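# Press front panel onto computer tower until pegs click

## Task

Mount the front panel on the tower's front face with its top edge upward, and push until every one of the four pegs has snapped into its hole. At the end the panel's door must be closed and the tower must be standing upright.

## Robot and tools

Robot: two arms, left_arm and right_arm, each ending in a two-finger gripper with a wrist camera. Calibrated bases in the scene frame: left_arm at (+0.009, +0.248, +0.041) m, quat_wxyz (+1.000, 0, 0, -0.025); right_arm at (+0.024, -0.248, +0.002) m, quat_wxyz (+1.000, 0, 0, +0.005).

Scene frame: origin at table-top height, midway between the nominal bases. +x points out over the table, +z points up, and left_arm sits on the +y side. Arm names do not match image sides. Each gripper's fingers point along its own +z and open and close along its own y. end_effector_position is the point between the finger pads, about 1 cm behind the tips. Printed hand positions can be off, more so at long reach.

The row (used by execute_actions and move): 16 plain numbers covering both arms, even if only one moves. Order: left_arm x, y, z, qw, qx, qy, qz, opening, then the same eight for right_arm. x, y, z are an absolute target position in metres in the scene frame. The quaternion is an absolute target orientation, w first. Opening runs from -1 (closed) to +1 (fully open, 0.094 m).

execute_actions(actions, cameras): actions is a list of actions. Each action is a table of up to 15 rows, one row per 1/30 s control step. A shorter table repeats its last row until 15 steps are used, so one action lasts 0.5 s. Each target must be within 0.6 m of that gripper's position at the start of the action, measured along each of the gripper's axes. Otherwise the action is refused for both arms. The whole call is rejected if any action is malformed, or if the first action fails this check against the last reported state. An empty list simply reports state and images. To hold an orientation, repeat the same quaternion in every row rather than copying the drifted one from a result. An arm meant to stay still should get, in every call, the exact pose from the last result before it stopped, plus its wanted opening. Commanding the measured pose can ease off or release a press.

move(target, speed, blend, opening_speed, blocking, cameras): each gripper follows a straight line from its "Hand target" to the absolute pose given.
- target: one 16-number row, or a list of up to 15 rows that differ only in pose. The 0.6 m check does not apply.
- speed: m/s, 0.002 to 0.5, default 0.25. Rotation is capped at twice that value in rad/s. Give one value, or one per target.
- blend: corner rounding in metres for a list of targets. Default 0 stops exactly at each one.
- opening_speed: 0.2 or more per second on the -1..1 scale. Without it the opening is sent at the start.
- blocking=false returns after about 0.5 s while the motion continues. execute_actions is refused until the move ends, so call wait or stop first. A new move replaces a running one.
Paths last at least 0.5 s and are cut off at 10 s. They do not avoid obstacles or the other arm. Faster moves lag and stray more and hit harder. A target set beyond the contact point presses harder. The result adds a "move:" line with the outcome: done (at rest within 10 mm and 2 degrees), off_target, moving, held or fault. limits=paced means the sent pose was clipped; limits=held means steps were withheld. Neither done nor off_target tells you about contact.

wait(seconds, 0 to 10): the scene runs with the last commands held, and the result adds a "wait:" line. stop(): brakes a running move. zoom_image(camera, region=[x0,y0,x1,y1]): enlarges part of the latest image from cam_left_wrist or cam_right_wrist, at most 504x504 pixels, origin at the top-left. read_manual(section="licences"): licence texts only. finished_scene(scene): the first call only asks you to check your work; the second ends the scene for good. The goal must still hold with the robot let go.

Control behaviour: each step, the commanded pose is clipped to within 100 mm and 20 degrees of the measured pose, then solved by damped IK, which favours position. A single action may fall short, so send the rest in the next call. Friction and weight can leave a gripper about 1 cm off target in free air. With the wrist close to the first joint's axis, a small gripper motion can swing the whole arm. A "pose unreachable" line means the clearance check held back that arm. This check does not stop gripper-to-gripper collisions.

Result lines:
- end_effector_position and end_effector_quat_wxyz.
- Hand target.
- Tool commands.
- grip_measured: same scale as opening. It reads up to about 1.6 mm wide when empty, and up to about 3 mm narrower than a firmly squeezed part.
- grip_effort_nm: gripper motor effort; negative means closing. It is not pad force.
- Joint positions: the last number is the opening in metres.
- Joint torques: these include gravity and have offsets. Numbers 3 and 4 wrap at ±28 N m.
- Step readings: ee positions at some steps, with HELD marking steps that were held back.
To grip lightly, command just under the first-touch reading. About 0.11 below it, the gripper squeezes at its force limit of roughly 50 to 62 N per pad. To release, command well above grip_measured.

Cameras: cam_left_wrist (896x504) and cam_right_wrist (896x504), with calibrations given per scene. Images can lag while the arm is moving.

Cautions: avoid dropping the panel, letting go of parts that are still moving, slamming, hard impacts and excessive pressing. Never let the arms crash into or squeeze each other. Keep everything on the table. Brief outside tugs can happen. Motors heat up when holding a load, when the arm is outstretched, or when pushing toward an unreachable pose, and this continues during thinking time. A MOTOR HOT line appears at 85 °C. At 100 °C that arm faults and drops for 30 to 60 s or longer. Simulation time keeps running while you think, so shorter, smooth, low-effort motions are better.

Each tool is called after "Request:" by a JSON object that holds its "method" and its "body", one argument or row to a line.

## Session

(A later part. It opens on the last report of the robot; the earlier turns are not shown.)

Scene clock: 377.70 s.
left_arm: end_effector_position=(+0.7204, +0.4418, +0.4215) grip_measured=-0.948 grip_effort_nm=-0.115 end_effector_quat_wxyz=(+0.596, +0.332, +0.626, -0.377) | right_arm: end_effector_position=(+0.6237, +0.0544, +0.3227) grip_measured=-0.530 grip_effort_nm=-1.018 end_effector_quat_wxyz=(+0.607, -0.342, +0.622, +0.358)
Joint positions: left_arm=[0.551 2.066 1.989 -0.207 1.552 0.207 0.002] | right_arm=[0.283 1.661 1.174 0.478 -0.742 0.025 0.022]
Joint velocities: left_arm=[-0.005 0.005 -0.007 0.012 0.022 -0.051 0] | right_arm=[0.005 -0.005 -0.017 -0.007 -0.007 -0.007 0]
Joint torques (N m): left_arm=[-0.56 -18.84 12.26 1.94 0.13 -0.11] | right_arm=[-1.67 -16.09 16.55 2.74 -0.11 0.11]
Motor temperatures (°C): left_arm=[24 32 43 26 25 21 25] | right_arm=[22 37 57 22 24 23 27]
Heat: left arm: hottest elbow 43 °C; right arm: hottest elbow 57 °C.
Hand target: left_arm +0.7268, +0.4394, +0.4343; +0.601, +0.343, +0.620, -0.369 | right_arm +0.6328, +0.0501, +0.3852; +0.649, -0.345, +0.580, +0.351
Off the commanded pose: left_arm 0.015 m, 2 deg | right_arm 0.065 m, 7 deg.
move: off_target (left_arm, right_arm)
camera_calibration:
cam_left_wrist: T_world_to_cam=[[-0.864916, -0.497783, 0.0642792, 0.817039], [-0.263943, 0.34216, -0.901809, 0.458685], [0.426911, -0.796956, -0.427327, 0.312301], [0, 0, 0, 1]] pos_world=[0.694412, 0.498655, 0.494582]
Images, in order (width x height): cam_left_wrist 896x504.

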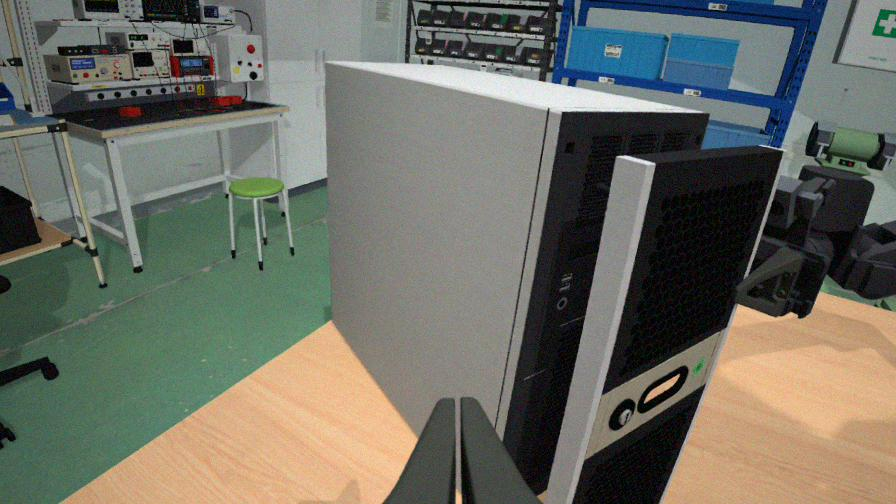

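Request:
{"method": "move", "body": {
  "target": [0.7226,0.4366,0.4356,0.604,0.338,0.614,-0.370,-0.95,0.642,0.050,0.412,0.6506,-0.346,0.581,0.351,-0.75],
  "speed": 0.05,
  "cameras": ["cam_left_wrist"]
}}

Request:
{"method": "move", "body": {
  "target": [0.7,0.44,0.12,0.604,0.338,0.614,-0.370,-0.95,0.642,0.050,0.412,0.6506,-0.346,0.581,0.351,-0.75],
  "cameras": ["cam_left_wrist"]
}}

Scene clock: 394.53 s.
left_arm: end_effector_position=(+0.7204, +0.4418, +0.4215) grip_measured=-0.948 grip_effort_nm=-0.120 end_effector_quat_wxyz=(+0.596, +0.332, +0.626, -0.377) | right_arm: end_effector_position=(+0.6310, +0.0553, +0.3373) grip_measured=-0.530 grip_effort_nm=-1.018 end_effector_quat_wxyz=(+0.606, -0.342, +0.622, +0.359)
Joint positions: left_arm=[0.551 2.066 1.989 -0.207 1.552 0.207 0.002] | right_arm=[0.28 1.661 1.217 0.434 -0.747 0.026 0.022]
Joint velocities: left_arm=[-0.015 0.015 -0.002 0.002 0.022 0.007 0.001] | right_arm=[-0.015 -0.005 0.002 -0.002 -0.022 -0.051 0]
Joint torques (N m): left_arm=[-0.62 -19.9 10.56 2.13 0.15 -0.07] | right_arm=[-2.08 -17.55 17.22 1.65 -0.13 0.11]
Motor temperatures (°C): left_arm=[24 34 45 26 25 21 25] | right_arm=[22 36 58 22 24 23 27]
Heat: left arm: hottest elbow 45 °C; right arm: hottest elbow 58 °C.
Hand target: left_arm +0.7224, +0.4368, +0.4355; +0.601, +0.343, +0.620, -0.370 | right_arm +0.6360, +0.0481, +0.4107; +0.650, -0.345, +0.580, +0.351
Off the commanded pose: left_arm 0.015 m, 2 deg | right_arm 0.076 m, 7 deg.
move: off_target (left_arm, right_arm)
camera_calibration:
cam_left_wrist: T_world_to_cam=[[-0.864872, -0.497762, 0.0650405, 0.816677], [-0.264542, 0.341818, -0.901764, 0.459248], [0.426632, -0.797116, -0.427307, 0.312566], [0, 0, 0, 1]] pos_world=[0.694461, 0.498682, 0.494578]
Images, in order (width x height): cam_left_wrist 896x504.

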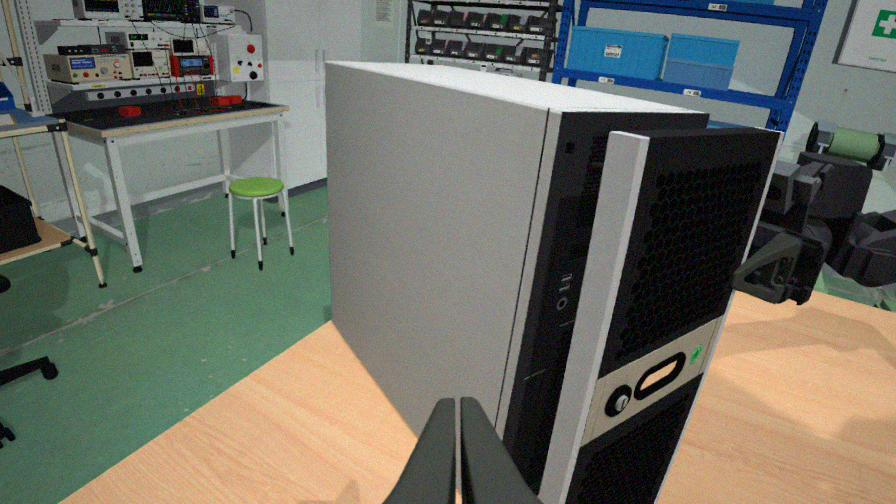

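Scene clock: 396.50 s.
left_arm: end_effector_position=(+0.6937, +0.4310, +0.1277) grip_measured=-0.948 grip_effort_nm=-0.120 end_effector_quat_wxyz=(+0.597, +0.337, +0.624, -0.375) | right_arm: end_effector_position=(+0.6309, +0.0554, +0.3373) grip_measured=-0.530 grip_effort_nm=-1.023 end_effector_quat_wxyz=(+0.606, -0.342, +0.622, +0.360)
Joint positions: left_arm=[0.556 2.303 1.631 0.077 1.561 0.53 0.002] | right_arm=[0.28 1.661 1.217 0.434 -0.747 0.026 0.022]
Joint velocities: left_arm=[-0.005 -0.005 -0.007 -0.002 -0.037 0.007 0.001] | right_arm=[-0.005 -0.005 -0.017 0.002 -0.037 -0.007 -0.001]
Joint torques (N m): left_arm=[0.38 -19.14 7.92 1.94 0.54 0.15] | right_arm=[-2.37 -18.43 17.13 1.8 -0.14 0.11]
Motor temperatures (°C): left_arm=[24 34 45 26 25 21 25] | right_arm=[22 36 58 22 24 23 27]
Heat: left arm: hottest elbow 45 °C; right arm: hottest elbow 58 °C.
Hand target: left_arm +0.6949, +0.4370, +0.1211; +0.602, +0.341, +0.621, -0.368 | right_arm +0.6358, +0.0481, +0.4107; +0.649, -0.345, +0.580, +0.351
Off the commanded pose: left_arm 0.013 m, 1 deg | right_arm 0.076 m, 7 deg.
joint sent to its limit (left arm) — joint 5 (wrist yaw), upper limit. The joint targets are off in position, not in orientation.
move: off_target (left_arm, right_arm)
camera_calibration:
cam_left_wrist: T_world_to_cam=[[-0.868, -0.493658, 0.0536421, 0.809142], [-0.253853, 0.348298, -0.902356, 0.180875], [0.426772, -0.796863, -0.427639, 0.189686], [0, 0, 0, 1]] pos_world=[0.667298, 0.487595, 0.200927]
Images, in order (width x height): cam_left_wrist 896x504.

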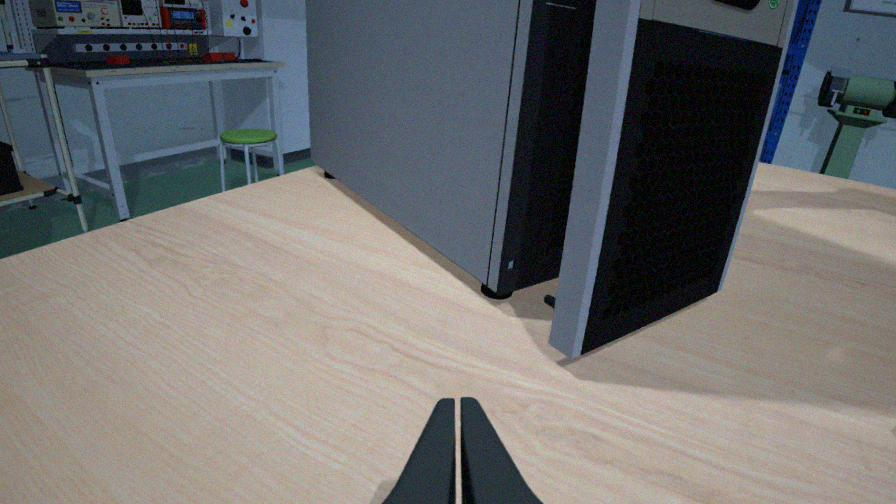

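Request:
{"method": "move", "body": {
  "target": [
    [0.7,0.43,0.52,0.604,0.338,0.614,-0.370,-0.95,0.646,0.050,0.436,0.6506,-0.346,0.581,0.351,-0.75],
    [0.54,0.29,0.7,0.583,0.207,0.733,-0.284,-0.95,0.646,0.050,0.436,0.6506,-0.346,0.581,0.351,-0.75]
  ],
  "blend": 0.02,
  "cameras": ["cam_left_wrist"]
}}

Request:
{"method": "zoom_image", "body": {
  "camera": "cam_left_wrist",
  "region": [200, 200, 700, 504]
}}

Request:
{"method": "move", "body": {
  "target": [
    [0.7,0.43,0.52,0.604,0.338,0.614,-0.370,-0.95,0.646,0.050,0.436,0.6506,-0.346,0.581,0.351,-0.75],
    [0.7226,0.4366,0.4356,0.604,0.338,0.614,-0.370,-0.95,0.646,0.050,0.436,0.6506,-0.346,0.581,0.351,-0.75]
  ],
  "cameras": ["cam_left_wrist"]
}}

Request:
{"method": "move", "body": {
  "target": [0.7,0.44,0.12,0.604,0.338,0.614,-0.370,-0.95,0.646,0.050,0.436,0.6506,-0.346,0.581,0.351,-0.75],
  "cameras": ["cam_left_wrist"]
}}

Scene clock: 418.23 s.
left_arm: end_effector_position=(+0.5491, +0.2947, +0.6876) grip_measured=-0.948 grip_effort_nm=-0.115 end_effector_quat_wxyz=(+0.574, +0.197, +0.740, -0.292) | right_arm: end_effector_position=(+0.6387, +0.0567, +0.3531) grip_measured=-0.530 grip_effort_nm=-1.018 end_effector_quat_wxyz=(+0.602, -0.341, +0.625, +0.360)
Joint positions: left_arm=[0.419 1.445 1.96 -0.881 1.071 0.114 0.002] | right_arm=[0.279 1.66 1.268 0.372 -0.748 0.026 0.022]
Joint velocities: left_arm=[-0.005 -0.005 -0.012 -0.002 -0.022 0.022 0] | right_arm=[-0.005 0.005 -0.007 -0.007 -0.007 0.022 0]
Joint torques (N m): left_arm=[-0.38 -8.76 11.36 1.5 0.14 0.16] | right_arm=[-2.32 -19.14 17.74 1.65 -0.15 0.07]
Motor temperatures (°C): left_arm=[24 33 43 26 25 21 24] | right_arm=[22 36 64 22 24 23 28]
Heat: left arm: hottest elbow 43 °C; right arm: hottest elbow 64 °C.
Hand target: left_arm +0.5503, +0.2927, +0.7006; +0.582, +0.208, +0.733, -0.283 | right_arm +0.6393, +0.0479, +0.4342; +0.650, -0.345, +0.580, +0.351
Off the commanded pose: left_arm 0.016 m, 2 deg | right_arm 0.083 m, 8 deg.
move: off_target (left_arm, right_arm)
camera_calibration:
cam_left_wrist: T_world_to_cam=[[-0.626802, -0.754527, 0.194443, 0.433968], [-0.544475, 0.245629, -0.802006, 0.8177], [0.557374, -0.608569, -0.564782, 0.349314], [0, 0, 0, 1]] pos_world=[0.522531, 0.339171, 0.768704]
Images, in order (width x height): cam_left_wrist 896x504.

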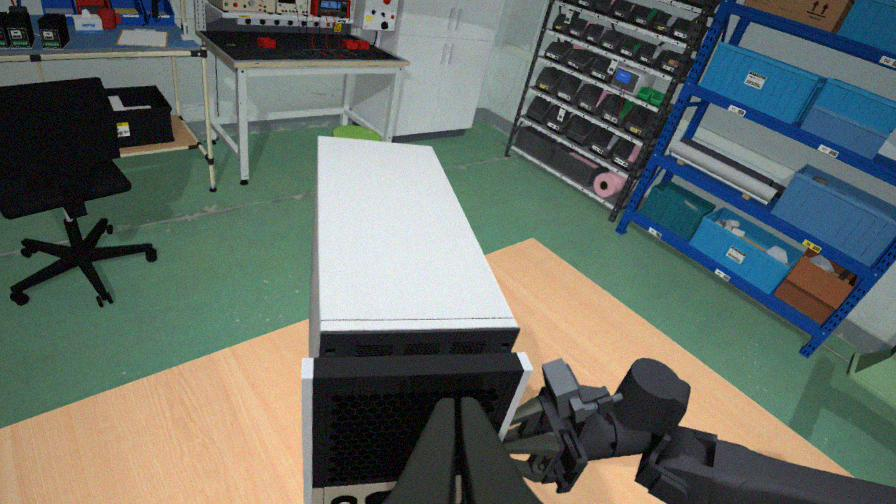

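Scaled by 1.008 from the camera's 896x504 image, which has a finer 1280x720 frame.

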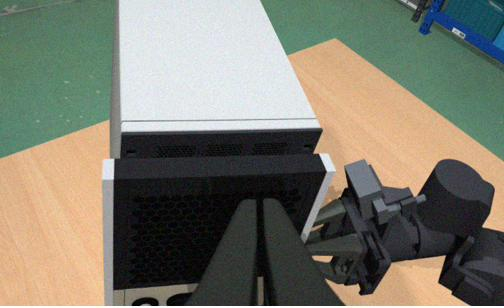

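Scene clock: 420.77 s.
left_arm: end_effector_position=(+0.7101, +0.4361, +0.4491) grip_measured=-0.948 grip_effort_nm=-0.115 end_effector_quat_wxyz=(+0.603, +0.344, +0.620, -0.366) | right_arm: end_effector_position=(+0.6378, +0.0565, +0.3556) grip_measured=-0.530 grip_effort_nm=-1.018 end_effector_quat_wxyz=(+0.604, -0.341, +0.624, +0.360)
Joint positions: left_arm=[0.551 2.027 2.004 -0.291 1.553 0.275 0.002] | right_arm=[0.279 1.656 1.268 0.372 -0.748 0.026 0.022]
Joint velocities: left_arm=[-0.005 -0.024 -0.012 -0.002 -0.007 0.022 -0.001] | right_arm=[-0.005 -0.005 0.022 -0.007 -0.037 -0.051 0]
Joint torques (N m): left_arm=[-0.38 -17.79 9.01 2.02 0.34 0.07] | right_arm=[-2.49 -19.08 17.59 1.77 -0.12 0.08]
Motor temperatures (°C): left_arm=[24 33 43 26 25 21 24] | right_arm=[22 36 65 22 24 23 28]
Heat: left arm: hottest elbow 43 °C; right arm: hottest elbow 65 °C.
Hand target: left_arm +0.7166, +0.4365, +0.4335; +0.600, +0.343, +0.620, -0.370 | right_arm +0.6394, +0.0480, +0.4341; +0.649, -0.345, +0.580, +0.351
Off the commanded pose: left_arm 0.018 m, 1 deg | right_arm 0.081 m, 7 deg.
move: off_target (left_arm, right_arm)
camera_calibration:
cam_left_wrist: T_world_to_cam=[[-0.866913, -0.49769, 0.0276979, 0.82129], [-0.235, 0.359073, -0.90324, 0.45554], [0.439587, -0.789539, -0.428242, 0.312179], [0, 0, 0, 1]] pos_world=[0.681809, 0.491653, 0.522402]
Images, in order (width x height): cam_left_wrist 896x504.

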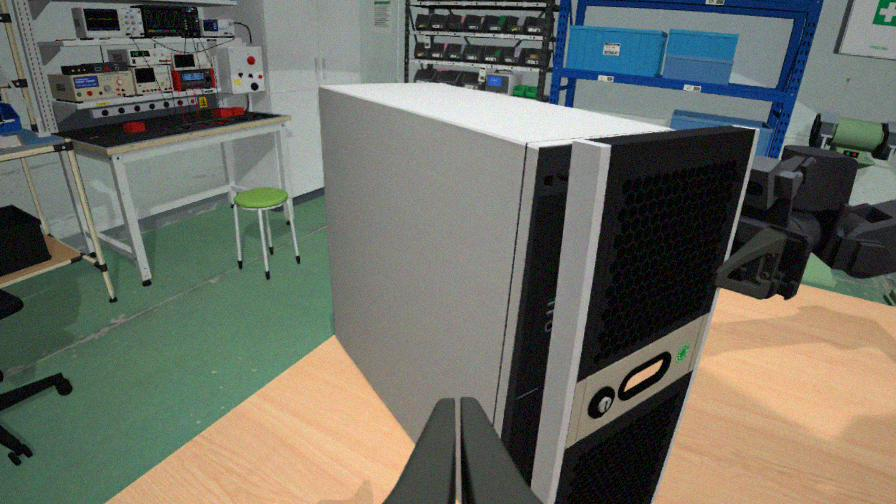

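Scene clock: 422.77 s.
left_arm: end_effector_position=(+0.6931, +0.4304, +0.1269) grip_measured=-0.948 grip_effort_nm=-0.120 end_effector_quat_wxyz=(+0.597, +0.337, +0.624, -0.375) | right_arm: end_effector_position=(+0.6377, +0.0566, +0.3556) grip_measured=-0.530 grip_effort_nm=-1.013 end_effector_quat_wxyz=(+0.604, -0.341, +0.624, +0.360)
Joint positions: left_arm=[0.556 2.302 1.641 -0.004 1.561 0.599 0.002] | right_arm=[0.279 1.656 1.268 0.372 -0.749 0.026 0.022]
Joint velocities: left_arm=[-0.005 -0.015 -0.002 0.007 -0.066 -0.007 0] | right_arm=[0.005 -0.005 0.022 -0.022 -0.081 -0.037 0]
Joint torques (N m): left_arm=[0.56 -19.25 8.08 1.91 0.6 0.15] | right_arm=[-2.49 -18.37 17.61 1.88 -0.14 0.11]
Motor temperatures (°C): left_arm=[24 33 43 26 25 21 24] | right_arm=[22 36 65 22 24 23 28]
Heat: left arm: hottest elbow 43 °C; right arm: hottest elbow 65 °C.
Hand target: left_arm +0.6944, +0.4369, +0.1209; +0.602, +0.341, +0.621, -0.368 | right_arm +0.6393, +0.0480, +0.4343; +0.650, -0.345, +0.580, +0.351
Off the commanded pose: left_arm 0.014 m, 1 deg | right_arm 0.081 m, 7 deg.
joint sent to its limit (left arm) — joint 5 (wrist yaw), upper limit. The joint targets are off in position, not in orientation.
move: off_target (left_arm, right_arm)
camera_calibration:
cam_left_wrist: T_world_to_cam=[[-0.868327, -0.492999, 0.0544016, 0.80817], [-0.254421, 0.348572, -0.902091, 0.180426], [0.425767, -0.797151, -0.428104, 0.189958], [0, 0, 0, 1]] pos_world=[0.666782, 0.486961, 0.200117]
Images, in order (width x height): cam_left_wrist 896x504.

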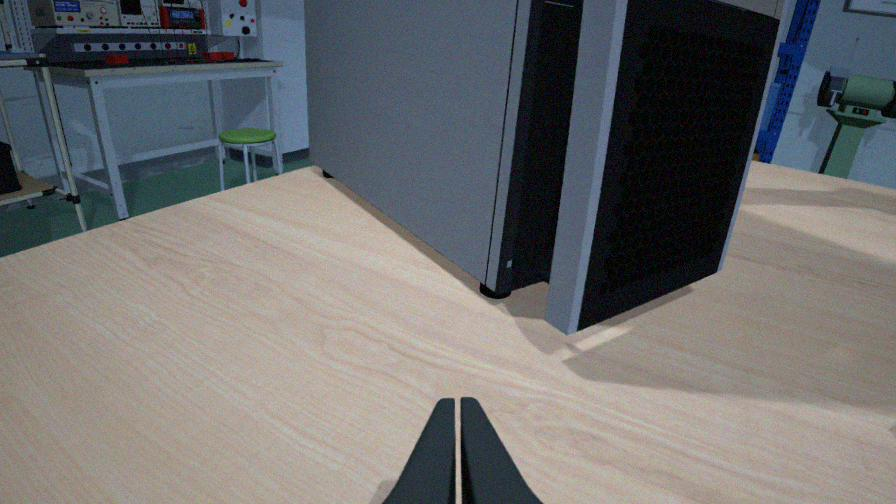

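Request:
{"method": "move", "body": {
  "target": [0.7,0.44,0.12,0.604,0.338,0.614,-0.370,-0.95,0.640,0.038,0.408,0.6506,-0.346,0.581,0.351,-0.75],
  "speed": 0.05,
  "cameras": ["cam_left_wrist"]
}}

Request:
{"method": "move", "body": {
  "target": [
    [0.7226,0.4366,0.4356,0.604,0.338,0.614,-0.370,-0.95,0.640,0.038,0.408,0.6506,-0.346,0.581,0.351,-0.75]
  ],
  "cameras": ["cam_left_wrist"]
}}

Request:
{"method": "move", "body": {
  "target": [
    [0.7,0.43,0.52,0.604,0.338,0.614,-0.370,-0.95,0.640,0.038,0.408,0.6506,-0.346,0.581,0.351,-0.75],
    [0.54,0.29,0.7,0.583,0.207,0.733,-0.284,-0.95,0.640,0.038,0.408,0.6506,-0.346,0.581,0.351,-0.75]
  ],
  "blend": 0.02,
  "cameras": ["cam_left_wrist"]
}}

Scene clock: 442.77 s.
left_arm: end_effector_position=(+0.6931, +0.4304, +0.1269) grip_measured=-0.948 grip_effort_nm=-0.115 end_effector_quat_wxyz=(+0.597, +0.338, +0.624, -0.375) | right_arm: end_effector_position=(+0.6408, +0.0463, +0.3646) grip_measured=-0.530 grip_effort_nm=-1.013 end_effector_quat_wxyz=(+0.619, -0.344, +0.609, +0.357)
Joint positions: left_arm=[0.556 2.302 1.641 -0.004 1.561 0.6 0.002] | right_arm=[0.26 1.656 1.268 0.417 -0.766 0.03 0.022]
Joint velocities: left_arm=[-0.005 0.005 0.002 0.007 -0.007 -0.095 0] | right_arm=[-0.015 -0.005 0.002 0.017 -0.051 -0.007 -0.001]
Joint torques (N m): left_arm=[0.56 -17.73 9.77 1.89 0.62 0.08] | right_arm=[-2.14 -18.14 12.26 2.77 -0.09 0.1]
Motor temperatures (°C): left_arm=[24 32 43 26 25 21 24] | right_arm=[22 36 68 22 24 23 28]
Heat: left arm: hottest elbow 43 °C; right arm: hottest elbow 68 °C.
Hand target: left_arm +0.6992, +0.4397, +0.1199; +0.602, +0.341, +0.621, -0.368 | right_arm +0.6389, +0.0380, +0.4076; +0.649, -0.345, +0.580, +0.351
Off the commanded pose: left_arm 0.014 m, 1 deg | right_arm 0.044 m, 5 deg.
joint sent to its limit (left arm) — joint 5 (wrist yaw), upper limit. The joint targets still meet the commanded pose.
move: off_target (left_arm, right_arm)
camera_calibration:
cam_left_wrist: T_world_to_cam=[[-0.868364, -0.493017, 0.0536398, 0.808317], [-0.25382, 0.348908, -0.90213, 0.179891], [0.42605, -0.796992, -0.428117, 0.189705], [0, 0, 0, 1]] pos_world=[0.666749, 0.486943, 0.200143]
Images, in order (width x height): cam_left_wrist 896x504.

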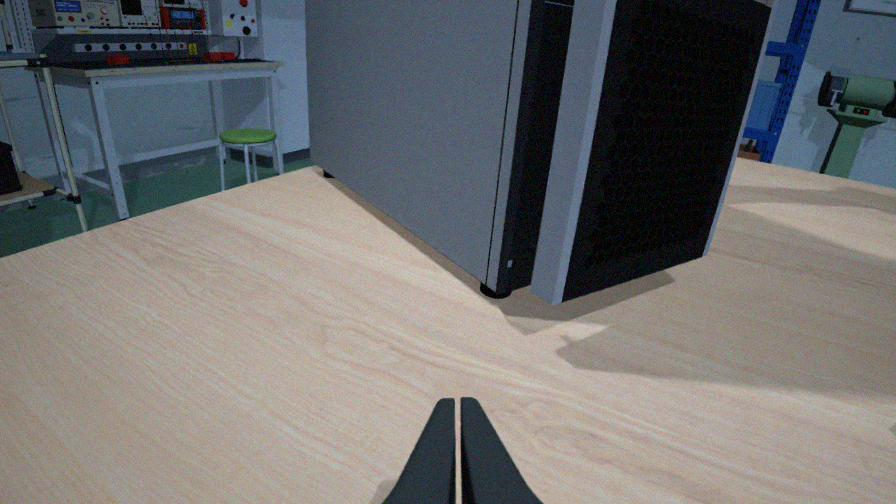

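Scene clock: 445.30 s.
left_arm: end_effector_position=(+0.7202, +0.4423, +0.4215) grip_measured=-0.948 grip_effort_nm=-0.125 end_effector_quat_wxyz=(+0.596, +0.332, +0.626, -0.377) | right_arm: end_effector_position=(+0.6407, +0.0464, +0.3646) grip_measured=-0.530 grip_effort_nm=-1.018 end_effector_quat_wxyz=(+0.619, -0.344, +0.609, +0.357)
Joint positions: left_arm=[0.552 2.068 1.997 -0.237 1.553 0.232 0.002] | right_arm=[0.26 1.656 1.268 0.418 -0.767 0.03 0.022]
Joint velocities: left_arm=[-0.015 -0.024 0.012 -0.007 0.022 0.022 -0.001] | right_arm=[-0.005 -0.005 -0.002 -0.017 -0.007 -0.051 0]
Joint torques (N m): left_arm=[-0.62 -19.14 12.3 1.81 0.16 -0.06] | right_arm=[-2.14 -18.02 12.23 2.81 -0.12 0.09]
Motor temperatures (°C): left_arm=[24 32 43 26 25 21 24] | right_arm=[22 36 68 22 24 23 28]
Heat: left arm: hottest elbow 43 °C; right arm: hottest elbow 68 °C.
Hand target: left_arm +0.7266, +0.4397, +0.4345; +0.601, +0.343, +0.620, -0.369 | right_arm +0.6387, +0.0379, +0.4074; +0.649, -0.345, +0.580, +0.351
Off the commanded pose: left_arm 0.015 m, 2 deg | right_arm 0.044 m, 5 deg.
move: off_target (left_arm, right_arm)
camera_calibration:
cam_left_wrist: T_world_to_cam=[[-0.864958, -0.497711, 0.0642792, 0.817118], [-0.264001, 0.342343, -0.901723, 0.458428], [0.426792, -0.796922, -0.427509, 0.312964], [0, 0, 0, 1]] pos_world=[0.694227, 0.499157, 0.494647]
Images, in order (width x height): cam_left_wrist 896x504.

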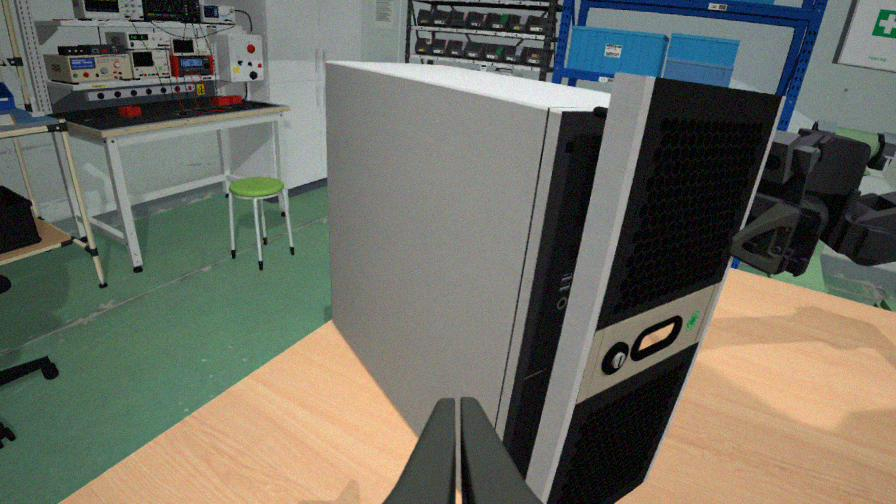

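Scene clock: 447.73 s.
left_arm: end_effector_position=(+0.5428, +0.2910, +0.6898) grip_measured=-0.948 grip_effort_nm=-0.120 end_effector_quat_wxyz=(+0.574, +0.198, +0.740, -0.291) | right_arm: end_effector_position=(+0.6407, +0.0464, +0.3646) grip_measured=-0.530 grip_effort_nm=-1.009 end_effector_quat_wxyz=(+0.619, -0.344, +0.609, +0.357)
Joint positions: left_arm=[0.416 1.429 1.95 -0.887 1.069 0.117 0.002] | right_arm=[0.26 1.656 1.268 0.418 -0.767 0.03 0.022]
Joint velocities: left_arm=[-0.005 0.005 -0.012 -0.017 -0.037 -0.037 0.001] | right_arm=[-0.005 -0.005 0.027 0.007 0.022 0.007 0]
Joint torques (N m): left_arm=[-0.09 -8.29 11.49 1.5 0.15 0.18] | right_arm=[-1.96 -17.61 12.23 2.88 -0.09 0.11]
Motor temperatures (°C): left_arm=[24 32 43 26 25 21 24] | right_arm=[22 36 67 22 24 23 28]
Heat: left arm: hottest elbow 43 °C; right arm: hottest elbow 67 °C.
Hand target: left_arm +0.5458, +0.2898, +0.7016; +0.581, +0.208, +0.734, -0.283 | right_arm +0.6387, +0.0379, +0.4074; +0.649, -0.345, +0.580, +0.351
Off the commanded pose: left_arm 0.011 m, 2 deg | right_arm 0.044 m, 5 deg.
move: off_target (left_arm, right_arm)
camera_calibration:
cam_left_wrist: T_world_to_cam=[[-0.627735, -0.754417, 0.19184, 0.429041], [-0.543276, 0.248094, -0.80206, 0.815572], [0.557494, -0.607704, -0.565594, 0.35205], [0, 0, 0, 1]] pos_world=[0.51614, 0.33528, 0.770948]
Images, in order (width x height): cam_left_wrist 896x504.

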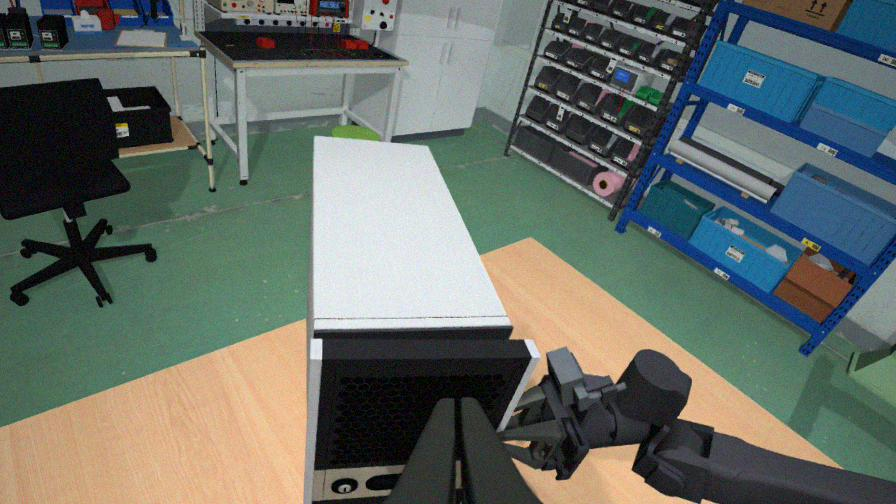

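Request:
{"method": "move", "body": {
  "target": [0.54,0.29,0.7,0.583,0.207,0.733,-0.284,-0.95,0.637,0.043,0.386,0.6506,-0.346,0.581,0.351,-0.75],
  "speed": 0.05,
  "cameras": []
}}

Scene clock: 453.00 s.
left_arm: end_effector_position=(+0.5424, +0.2908, +0.6910) grip_measured=-0.948 grip_effort_nm=-0.110 end_effector_quat_wxyz=(+0.575, +0.199, +0.739, -0.290) | right_arm: end_effector_position=(+0.6378, +0.0451, +0.3568) grip_measured=-0.530 grip_effort_nm=-1.018 end_effector_quat_wxyz=(+0.626, -0.345, +0.603, +0.355)
Joint positions: left_arm=[0.416 1.429 1.953 -0.887 1.069 0.117 0.002] | right_arm=[0.26 1.661 1.239 0.471 -0.763 0.03 0.022]
Joint velocities: left_arm=[-0.015 -0.005 -0.002 -0.012 -0.066 0.051 -0.001] | right_arm=[-0.015 -0.005 0.002 -0.017 0.051 -0.007 0.001]
Joint torques (N m): left_arm=[0.38 -9.76 9.06 2.11 0.37 0.1] | right_arm=[-1.49 -16.91 11.18 2.78 0.2 0.11]
Motor temperatures (°C): left_arm=[24 32 43 26 25 21 24] | right_arm=[22 36 66 22 24 23 28]
Heat: left arm: hottest elbow 43 °C; right arm: hottest elbow 66 °C.
Hand target: left_arm +0.5400, +0.2900, +0.7001; +0.583, +0.207, +0.733, -0.284 | right_arm +0.6364, +0.0428, +0.3858; +0.649, -0.345, +0.580, +0.351
Off the commanded pose: left_arm 0.009 m, 2 deg | right_arm 0.029 m, 4 deg.
move: off_target (right_arm)
No camera images: "cameras" was empty.

Request:
{"method": "move", "body": {
  "target": [0.54,0.29,0.7,0.583,0.207,0.733,-0.284,-0.95,0.634,0.045,0.366,0.656,-0.356,0.574,0.341,-0.75],
  "speed": 0.05,
  "cameras": ["cam_left_wrist"]
}}

Request:
{"method": "move", "body": {
  "target": [
    [0.7,0.43,0.52,0.604,0.338,0.614,-0.370,-0.95,0.634,0.045,0.366,0.656,-0.356,0.574,0.341,-0.75],
    [0.7226,0.4366,0.4356,0.604,0.338,0.614,-0.370,-0.95,0.634,0.045,0.366,0.656,-0.356,0.574,0.341,-0.75]
  ],
  "cameras": ["cam_left_wrist"]
}}

Request:
{"method": "move", "body": {
  "target": [0.7,0.44,0.12,0.604,0.338,0.614,-0.370,-0.95,0.634,0.045,0.366,0.656,-0.356,0.574,0.341,-0.75],
  "cameras": ["cam_left_wrist"]
}}

Scene clock: 462.70 s.
left_arm: end_effector_position=(+0.5424, +0.2908, +0.6910) grip_measured=-0.948 grip_effort_nm=-0.110 end_effector_quat_wxyz=(+0.575, +0.199, +0.739, -0.290) | right_arm: end_effector_position=(+0.6358, +0.0442, +0.3348) grip_measured=-0.530 grip_effort_nm=-1.018 end_effector_quat_wxyz=(+0.627, -0.345, +0.603, +0.352)
Joint positions: left_arm=[0.416 1.429 1.953 -0.887 1.069 0.117 0.002] | right_arm=[0.26 1.679 1.201 0.526 -0.761 0.024 0.022]
Joint velocities: left_arm=[0.005 0.015 0.002 0.002 0.066 -0.051 -0.002] | right_arm=[0.005 -0.005 0.007 0.002 -0.066 0.051 0.001]
Joint torques (N m): left_arm=[-0.21 -9.88 9.02 2.25 0.34 0.08] | right_arm=[-0.67 -16.97 11.17 2.86 0.19 -0.17]
Motor temperatures (°C): left_arm=[24 32 42 26 25 21 24] | right_arm=[22 36 64 22 24 23 28]
Heat: left arm: hottest elbow 42 °C; right arm: hottest elbow 64 °C.
Hand target: left_arm +0.5400, +0.2900, +0.7000; +0.583, +0.207, +0.733, -0.284 | right_arm +0.6332, +0.0447, +0.3658; +0.655, -0.355, +0.573, +0.341
Off the commanded pose: left_arm 0.009 m, 2 deg | right_arm 0.031 m, 5 deg.
move: off_target (right_arm)
camera_calibration:
cam_left_wrist: T_world_to_cam=[[-0.628615, -0.75435, 0.189207, 0.430694], [-0.540998, 0.249364, -0.803205, 0.815585], [0.558716, -0.607268, -0.564856, 0.351558], [0, 0, 0, 1]] pos_world=[0.51555, 0.335006, 0.772171]
Images, in order (width x height): cam_left_wrist 896x504.

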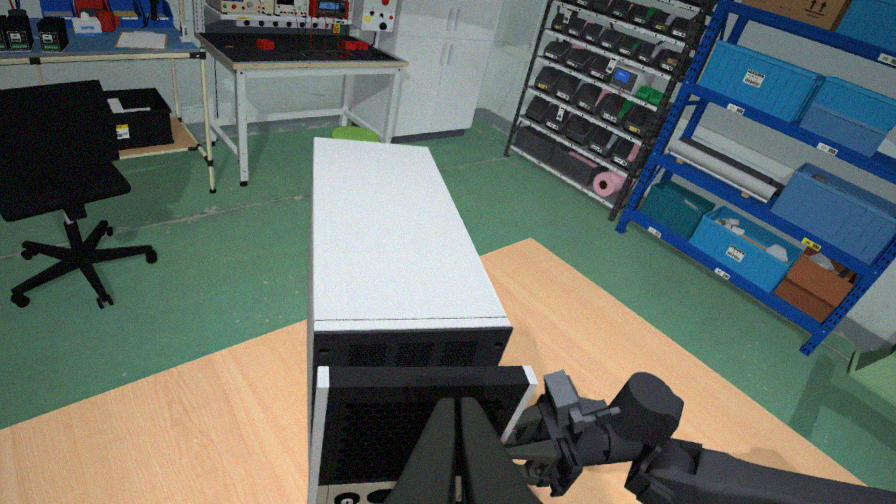

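Scene clock: 465.23 s.
left_arm: end_effector_position=(+0.7100, +0.4364, +0.4478) grip_measured=-0.948 grip_effort_nm=-0.110 end_effector_quat_wxyz=(+0.603, +0.343, +0.620, -0.366) | right_arm: end_effector_position=(+0.6359, +0.0442, +0.3349) grip_measured=-0.530 grip_effort_nm=-1.018 end_effector_quat_wxyz=(+0.627, -0.345, +0.603, +0.352)
Joint positions: left_arm=[0.552 2.026 1.999 -0.282 1.553 0.268 0.002] | right_arm=[0.26 1.679 1.201 0.526 -0.76 0.024 0.022]
Joint velocities: left_arm=[-0.005 -0.015 -0.007 0.007 0.007 0.007 0] | right_arm=[-0.005 -0.015 0.007 -0.012 0.037 0.007 0]
Joint torques (N m): left_arm=[0.03 -17.32 9.14 2.06 0.32 0.08] | right_arm=[-0.97 -16.5 11.11 2.78 0.2 -0.16]
Motor temperatures (°C): left_arm=[24 32 42 26 25 21 24] | right_arm=[22 36 63 22 24 23 28]
Heat: left arm: hottest elbow 42 °C; right arm: hottest elbow 63 °C.
Hand target: left_arm +0.7164, +0.4367, +0.4333; +0.601, +0.343, +0.620, -0.370 | right_arm +0.6334, +0.0447, +0.3658; +0.655, -0.355, +0.574, +0.341
Off the commanded pose: left_arm 0.018 m, 1 deg | right_arm 0.031 m, 5 deg.
move: off_target (left_arm, right_arm)
camera_calibration:
cam_left_wrist: T_world_to_cam=[[-0.866658, -0.498023, 0.0296053, 0.820464], [-0.236609, 0.358053, -0.903224, 0.455833], [0.439226, -0.789791, -0.428147, 0.31219], [0, 0, 0, 1]] pos_world=[0.681794, 0.491963, 0.521093]
Images, in order (width x height): cam_left_wrist 896x504.

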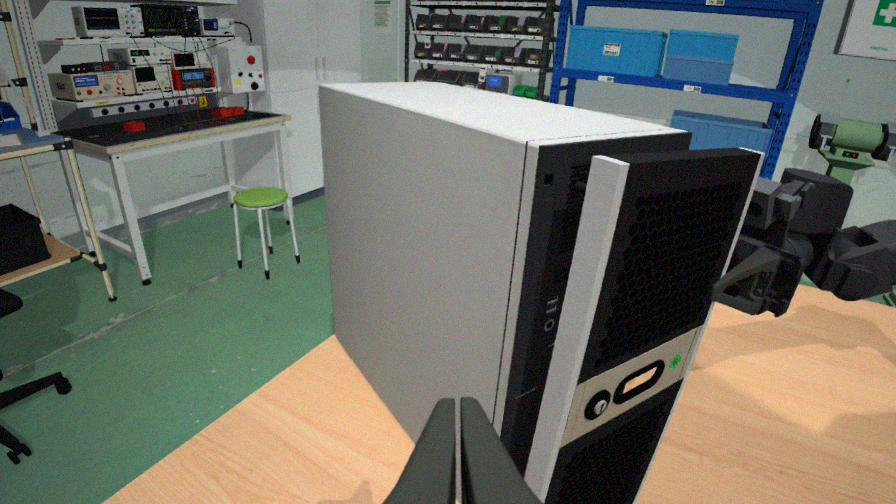

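Scene clock: 467.23 s.
left_arm: end_effector_position=(+0.6931, +0.4301, +0.1269) grip_measured=-0.948 grip_effort_nm=-0.120 end_effector_quat_wxyz=(+0.597, +0.337, +0.624, -0.376) | right_arm: end_effector_position=(+0.6359, +0.0442, +0.3349) grip_measured=-0.530 grip_effort_nm=-1.018 end_effector_quat_wxyz=(+0.627, -0.345, +0.603, +0.352)
Joint positions: left_arm=[0.555 2.302 1.64 0.005 1.561 0.591 0.002] | right_arm=[0.26 1.679 1.201 0.526 -0.76 0.024 0.022]
Joint velocities: left_arm=[-0.015 -0.015 -0.012 -0.002 0.022 -0.022 0.001] | right_arm=[-0.015 -0.005 -0.012 -0.017 0.022 0.007 0.001]
Joint torques (N m): left_arm=[0.91 -19.19 8.17 1.92 0.6 0.15] | right_arm=[-1.32 -17.14 11.25 2.74 0.17 -0.18]
Motor temperatures (°C): left_arm=[24 32 42 26 25 21 24] | right_arm=[22 36 62 22 24 23 28]
Heat: left arm: hottest elbow 42 °C; right arm: hottest elbow 62 °C.
Hand target: left_arm +0.6945, +0.4367, +0.1210; +0.602, +0.341, +0.621, -0.368 | right_arm +0.6334, +0.0448, +0.3658; +0.655, -0.355, +0.573, +0.341
Off the commanded pose: left_arm 0.014 m, 1 deg | right_arm 0.031 m, 5 deg.
joint sent to its limit (left arm) — joint 5 (wrist yaw), upper limit. The joint targets are off in position, not in orientation.
move: off_target (left_arm, right_arm)
camera_calibration:
cam_left_wrist: T_world_to_cam=[[-0.868476, -0.492695, 0.0547827, 0.808023], [-0.254579, 0.348443, -0.902096, 0.180695], [0.425369, -0.797395, -0.428044, 0.190092], [0, 0, 0, 1]] pos_world=[0.666891, 0.486725, 0.200106]
Images, in order (width x height): cam_left_wrist 896x504.

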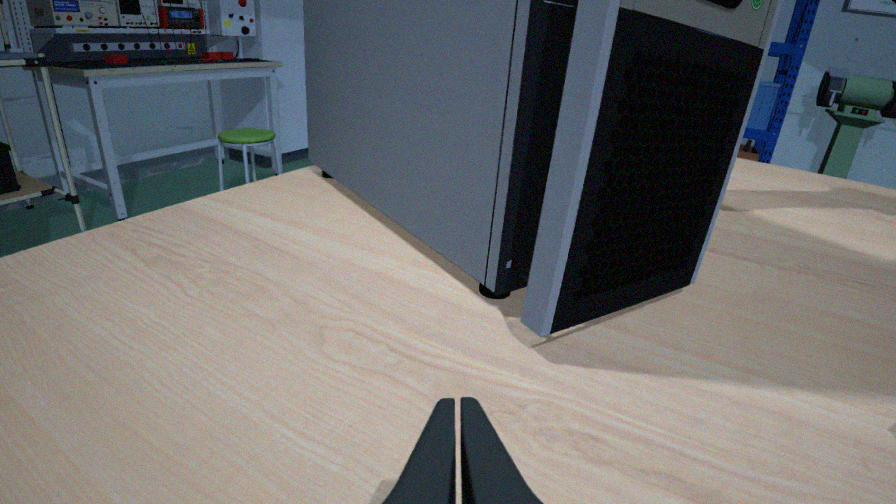

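Request:
{"method": "move", "body": {
  "target": [0.7,0.44,0.12,0.604,0.338,0.614,-0.370,-0.95,0.659,0.031,0.370,0.656,-0.356,0.574,0.341,-0.75],
  "speed": 0.04,
  "cameras": ["cam_left_wrist"]
}}

Request:
{"method": "move", "body": {
  "target": [0.7226,0.4366,0.4356,0.604,0.338,0.614,-0.370,-0.95,0.659,0.031,0.370,0.656,-0.356,0.574,0.341,-0.75],
  "cameras": ["cam_left_wrist"]
}}

Scene clock: 477.77 s.
left_arm: end_effector_position=(+0.6930, +0.4306, +0.1269) grip_measured=-0.948 grip_effort_nm=-0.120 end_effector_quat_wxyz=(+0.597, +0.337, +0.624, -0.375) | right_arm: end_effector_position=(+0.6423, +0.0352, +0.3204) grip_measured=-0.530 grip_effort_nm=-1.013 end_effector_quat_wxyz=(+0.618, -0.347, +0.609, +0.356)
Joint positions: left_arm=[0.556 2.302 1.64 0.005 1.561 0.592 0.002] | right_arm=[0.239 1.703 1.203 0.527 -0.79 0.024 0.022]
Joint velocities: left_arm=[-0.005 0.005 -0.002 -0.012 0.007 -0.007 0] | right_arm=[-0.015 0.015 0.002 -0.022 -0.007 -0.022 0]
Joint torques (N m): left_arm=[0.5 -17.73 9.68 1.85 0.58 0.03] | right_arm=[-2.43 -15.91 16.29 2.06 -0.01 -0.1]
Motor temperatures (°C): left_arm=[24 32 42 26 25 21 24] | right_arm=[22 36 60 23 24 23 28]
Heat: left arm: hottest elbow 42 °C; right arm: hottest elbow 60 °C.
Hand target: left_arm +0.6992, +0.4400, +0.1200; +0.602, +0.341, +0.621, -0.368 | right_arm +0.6548, +0.0298, +0.3697; +0.655, -0.355, +0.573, +0.341
Off the commanded pose: left_arm 0.014 m, 1 deg | right_arm 0.052 m, 6 deg.
joint sent to its limit (left arm) — joint 5 (wrist yaw), upper limit. The joint targets still meet the commanded pose.
move: off_target (left_arm, right_arm)
camera_calibration:
cam_left_wrist: T_world_to_cam=[[-0.868137, -0.493376, 0.0540209, 0.808331], [-0.254243, 0.348586, -0.902135, 0.18021], [0.426261, -0.796912, -0.428058, 0.189752], [0, 0, 0, 1]] pos_world=[0.666675, 0.487208, 0.200132]
Images, in order (width x height): cam_left_wrist 896x504.

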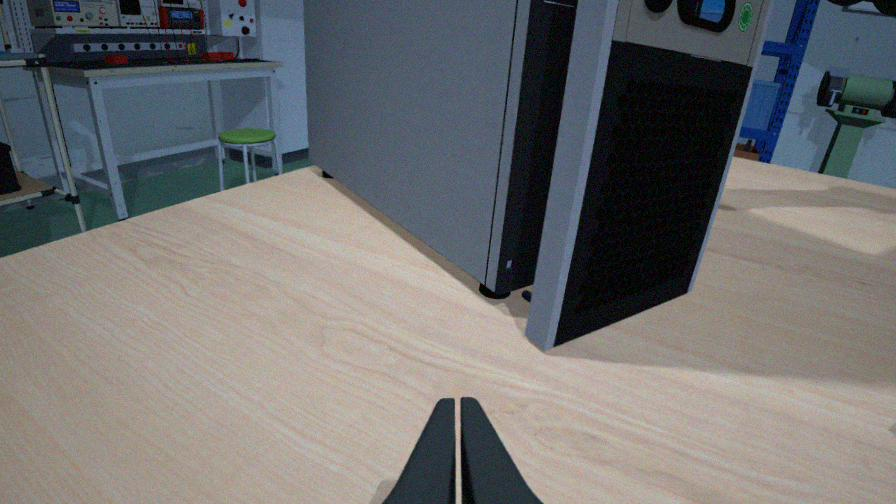

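Scene clock: 480.30 s.
left_arm: end_effector_position=(+0.7204, +0.4421, +0.4214) grip_measured=-0.948 grip_effort_nm=-0.105 end_effector_quat_wxyz=(+0.596, +0.332, +0.626, -0.377) | right_arm: end_effector_position=(+0.6423, +0.0352, +0.3204) grip_measured=-0.530 grip_effort_nm=-1.018 end_effector_quat_wxyz=(+0.618, -0.347, +0.609, +0.356)
Joint positions: left_arm=[0.552 2.067 1.994 -0.227 1.553 0.225 0.002] | right_arm=[0.239 1.703 1.203 0.527 -0.791 0.024 0.022]
Joint velocities: left_arm=[-0.015 -0.005 -0.007 0.012 0.051 -0.095 -0.001] | right_arm=[-0.005 -0.005 -0.007 -0.012 -0.11 -0.007 -0.001]
Joint torques (N m): left_arm=[-0.62 -18.9 12.29 1.91 0.16 -0.07] | right_arm=[-2.32 -16.62 16.12 2.14 -0.05 -0.13]
Motor temperatures (°C): left_arm=[24 32 42 26 25 21 24] | right_arm=[22 36 60 22 24 23 28]
Heat: left arm: hottest elbow 42 °C; right arm: hottest elbow 60 °C.
Hand target: left_arm +0.7267, +0.4395, +0.4344; +0.601, +0.343, +0.620, -0.369 | right_arm +0.6549, +0.0296, +0.3696; +0.655, -0.355, +0.573, +0.341
Off the commanded pose: left_arm 0.015 m, 2 deg | right_arm 0.053 m, 6 deg.
move: off_target (left_arm, right_arm)
camera_calibration:
cam_left_wrist: T_world_to_cam=[[-0.864947, -0.497729, 0.0642782, 0.81712], [-0.264003, 0.34233, -0.901727, 0.458444], [0.426812, -0.796916, -0.4275, 0.312646], [0, 0, 0, 1]] pos_world=[0.694355, 0.498918, 0.494524]
Images, in order (width x height): cam_left_wrist 896x504.

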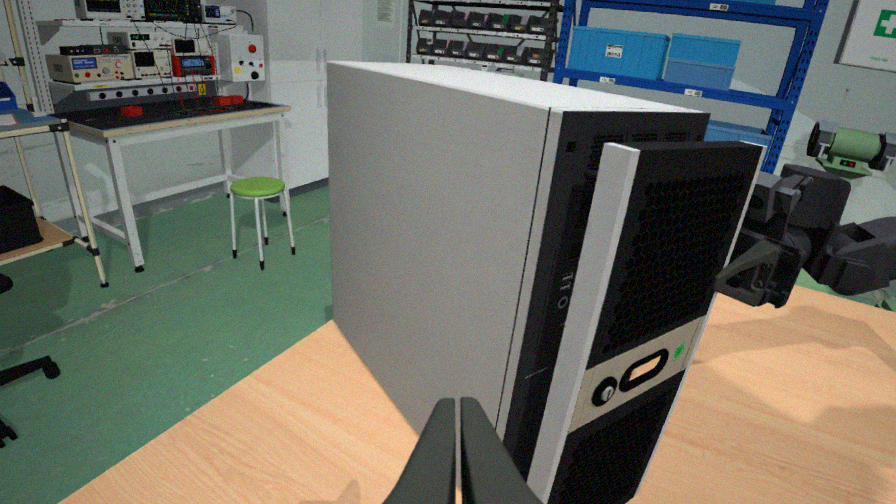

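Request:
{"method": "move", "body": {
  "target": [0.7226,0.4366,0.4356,0.604,0.338,0.614,-0.370,-0.95,0.663,0.031,0.412,0.656,-0.356,0.574,0.341,-0.75],
  "speed": 0.04,
  "cameras": ["cam_left_wrist"]
}}

Request:
{"method": "move", "body": {
  "target": [0.7,0.44,0.12,0.604,0.338,0.614,-0.370,-0.95,0.663,0.031,0.412,0.656,-0.356,0.574,0.341,-0.75],
  "cameras": ["cam_left_wrist"]
}}

Scene clock: 487.10 s.
left_arm: end_effector_position=(+0.7205, +0.4415, +0.4214) grip_measured=-0.948 grip_effort_nm=-0.120 end_effector_quat_wxyz=(+0.596, +0.332, +0.626, -0.377) | right_arm: end_effector_position=(+0.6528, +0.0372, +0.3349) grip_measured=-0.530 grip_effort_nm=-1.018 end_effector_quat_wxyz=(+0.608, -0.343, +0.620, +0.359)
Joint positions: left_arm=[0.551 2.067 1.994 -0.227 1.553 0.224 0.002] | right_arm=[0.238 1.703 1.264 0.434 -0.791 0.024 0.022]
Joint velocities: left_arm=[-0.005 0.005 -0.007 -0.007 0.037 0.037 0.001] | right_arm=[-0.005 -0.005 -0.017 -0.007 0.051 -0.037 -0.001]
Joint torques (N m): left_arm=[-0.26 -20.19 10.56 1.98 0.17 -0.04] | right_arm=[-2.37 -18.61 17.18 1.73 -0.11 -0.11]
Motor temperatures (°C): left_arm=[24 32 43 26 25 21 24] | right_arm=[22 36 59 22 24 23 28]
Heat: left arm: hottest elbow 43 °C; right arm: hottest elbow 59 °C.
Hand target: left_arm +0.7224, +0.4365, +0.4355; +0.601, +0.343, +0.620, -0.370 | right_arm +0.6567, +0.0292, +0.4105; +0.655, -0.355, +0.573, +0.341
Off the commanded pose: left_arm 0.015 m, 2 deg | right_arm 0.078 m, 8 deg.
move: off_target (left_arm, right_arm)
camera_calibration:
cam_left_wrist: T_world_to_cam=[[-0.865282, -0.497048, 0.0650395, 0.816597], [-0.264341, 0.342189, -0.901682, 0.458955], [0.425924, -0.797402, -0.42748, 0.312996], [0, 0, 0, 1]] pos_world=[0.694595, 0.498422, 0.49452]
Images, in order (width x height): cam_left_wrist 896x504.

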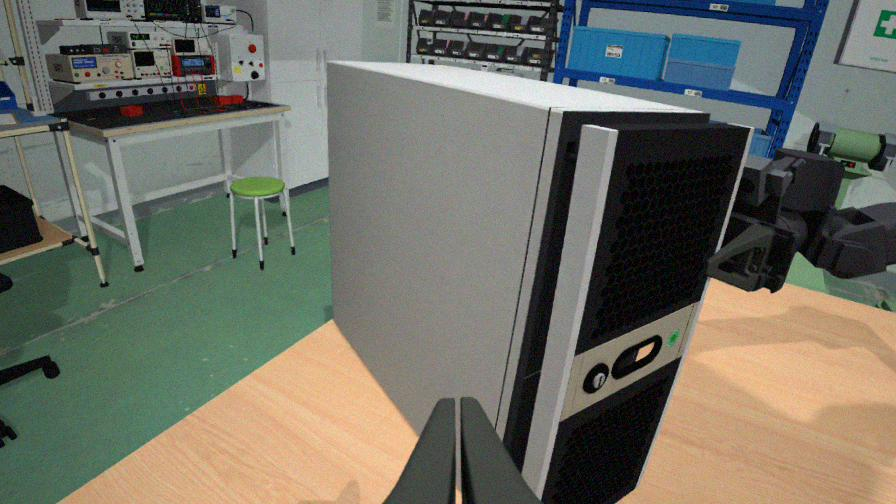

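Scene clock: 489.07 s.
left_arm: end_effector_position=(+0.6938, +0.4305, +0.1273) grip_measured=-0.948 grip_effort_nm=-0.120 end_effector_quat_wxyz=(+0.597, +0.337, +0.624, -0.375) | right_arm: end_effector_position=(+0.6528, +0.0372, +0.3349) grip_measured=-0.530 grip_effort_nm=-1.018 end_effector_quat_wxyz=(+0.608, -0.343, +0.620, +0.359)
Joint positions: left_arm=[0.555 2.303 1.634 0.055 1.561 0.548 0.002] | right_arm=[0.238 1.703 1.264 0.434 -0.791 0.024 0.022]
Joint velocities: left_arm=[-0.015 -0.015 -0.007 0.002 -0.007 0.007 0] | right_arm=[-0.005 -0.015 0.007 -0.032 0.007 -0.022 -0.001]
Joint torques (N m): left_arm=[0.44 -18.67 8.05 2.06 0.58 0.17] | right_arm=[-1.96 -18.78 17.11 1.68 -0.11 -0.06]
Motor temperatures (°C): left_arm=[24 32 43 26 25 21 24] | right_arm=[22 36 59 22 24 23 28]
Heat: left arm: hottest elbow 43 °C; right arm: hottest elbow 59 °C.
Hand target: left_arm +0.6949, +0.4369, +0.1208; +0.602, +0.341, +0.621, -0.368 | right_arm +0.6566, +0.0292, +0.4106; +0.655, -0.355, +0.573, +0.341
Off the commanded pose: left_arm 0.014 m, 1 deg | right_arm 0.078 m, 8 deg.
joint sent to its limit (left arm) — joint 5 (wrist yaw), upper limit. The joint targets are off in position, not in orientation.
move: off_target (left_arm, right_arm)
camera_calibration:
cam_left_wrist: T_world_to_cam=[[-0.868384, -0.492899, 0.0544032, 0.808791], [-0.254217, 0.348291, -0.902257, 0.1809], [0.425774, -0.797335, -0.427754, 0.189916], [0, 0, 0, 1]] pos_world=[0.667468, 0.487074, 0.200455]
Images, in order (width x height): cam_left_wrist 896x504.

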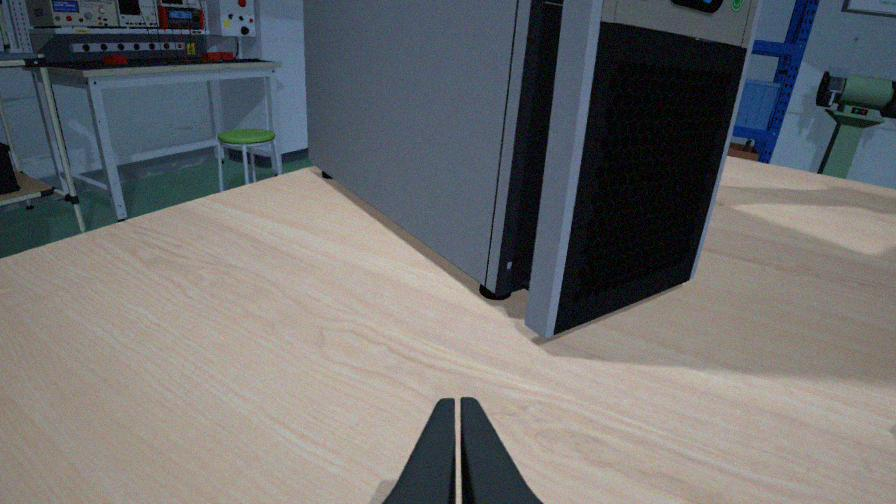

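Request:
{"method": "move", "body": {
  "target": [
    [0.7,0.43,0.52,0.604,0.338,0.614,-0.370,-0.95,0.663,0.031,0.428,0.656,-0.356,0.574,0.341,-0.75],
    [0.54,0.29,0.7,0.583,0.207,0.733,-0.284,-0.95,0.663,0.031,0.428,0.656,-0.356,0.574,0.341,-0.75]
  ],
  "blend": 0.02,
  "cameras": ["cam_left_wrist"]
}}

Request:
{"method": "zoom_image", "body": {
  "camera": "cam_left_wrist",
  "region": [260, 250, 600, 460]
}}

Scene clock: 499.00 s.
left_arm: end_effector_position=(+0.5490, +0.2949, +0.6880) grip_measured=-0.948 grip_effort_nm=-0.115 end_effector_quat_wxyz=(+0.574, +0.197, +0.740, -0.291) | right_arm: end_effector_position=(+0.6547, +0.0383, +0.3419) grip_measured=-0.530 grip_effort_nm=-1.018 end_effector_quat_wxyz=(+0.602, -0.344, +0.623, +0.362)
Joint positions: left_arm=[0.419 1.445 1.96 -0.881 1.071 0.114 0.002] | right_arm=[0.238 1.7 1.286 0.396 -0.796 0.024 0.022]
Joint velocities: left_arm=[-0.024 -0.015 0.007 0.007 -0.022 0.007 -0.002] | right_arm=[-0.005 -0.005 -0.017 -0.002 -0.022 -0.007 0]
Joint torques (N m): left_arm=[-0.5 -8.64 11.37 1.72 0.15 0.15] | right_arm=[-1.96 -19.49 17.68 1.73 0.09 -0.11]
Motor temperatures (°C): left_arm=[24 33 43 26 25 21 24] | right_arm=[22 38 59 22 24 23 28]
Heat: left arm: hottest elbow 43 °C; right arm: hottest elbow 59 °C.
Hand target: left_arm +0.5503, +0.2929, +0.7008; +0.582, +0.208, +0.733, -0.283 | right_arm +0.6556, +0.0291, +0.4261; +0.655, -0.355, +0.573, +0.341
Off the commanded pose: left_arm 0.016 m, 2 deg | right_arm 0.087 m, 9 deg.
move: off_target (left_arm, right_arm)
camera_calibration:
cam_left_wrist: T_world_to_cam=[[-0.626555, -0.754806, 0.194158, 0.434098], [-0.544215, 0.245382, -0.802258, 0.817994], [0.557906, -0.608322, -0.564522, 0.349142], [0, 0, 0, 1]] pos_world=[0.522362, 0.339329, 0.769057]
Images, in order (width x height): cam_left_wrist 896x504.

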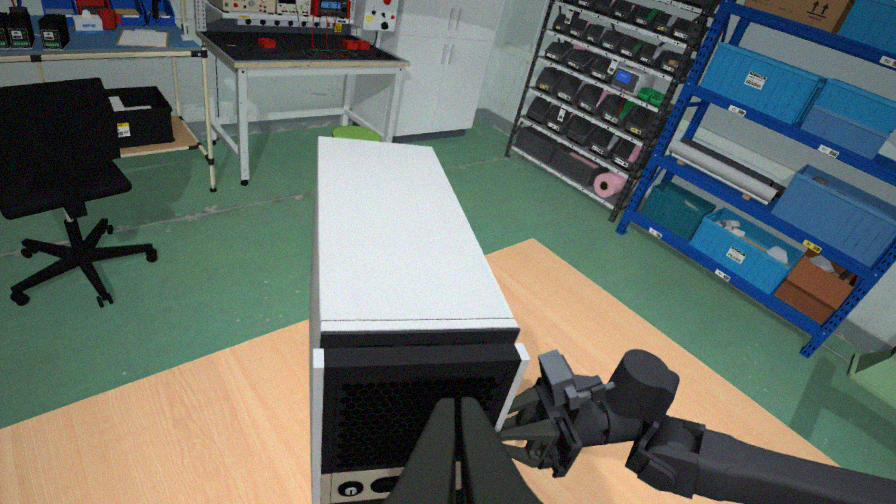

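Scaled by 1.482 from the camera's 896x504 image, which has a finer 1280x720 frame.

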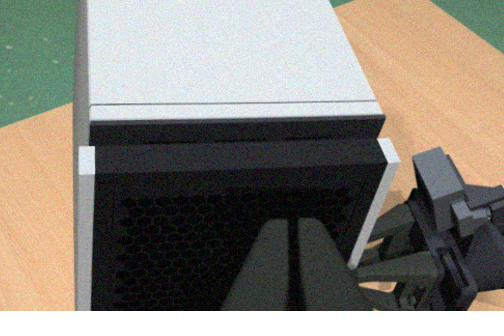

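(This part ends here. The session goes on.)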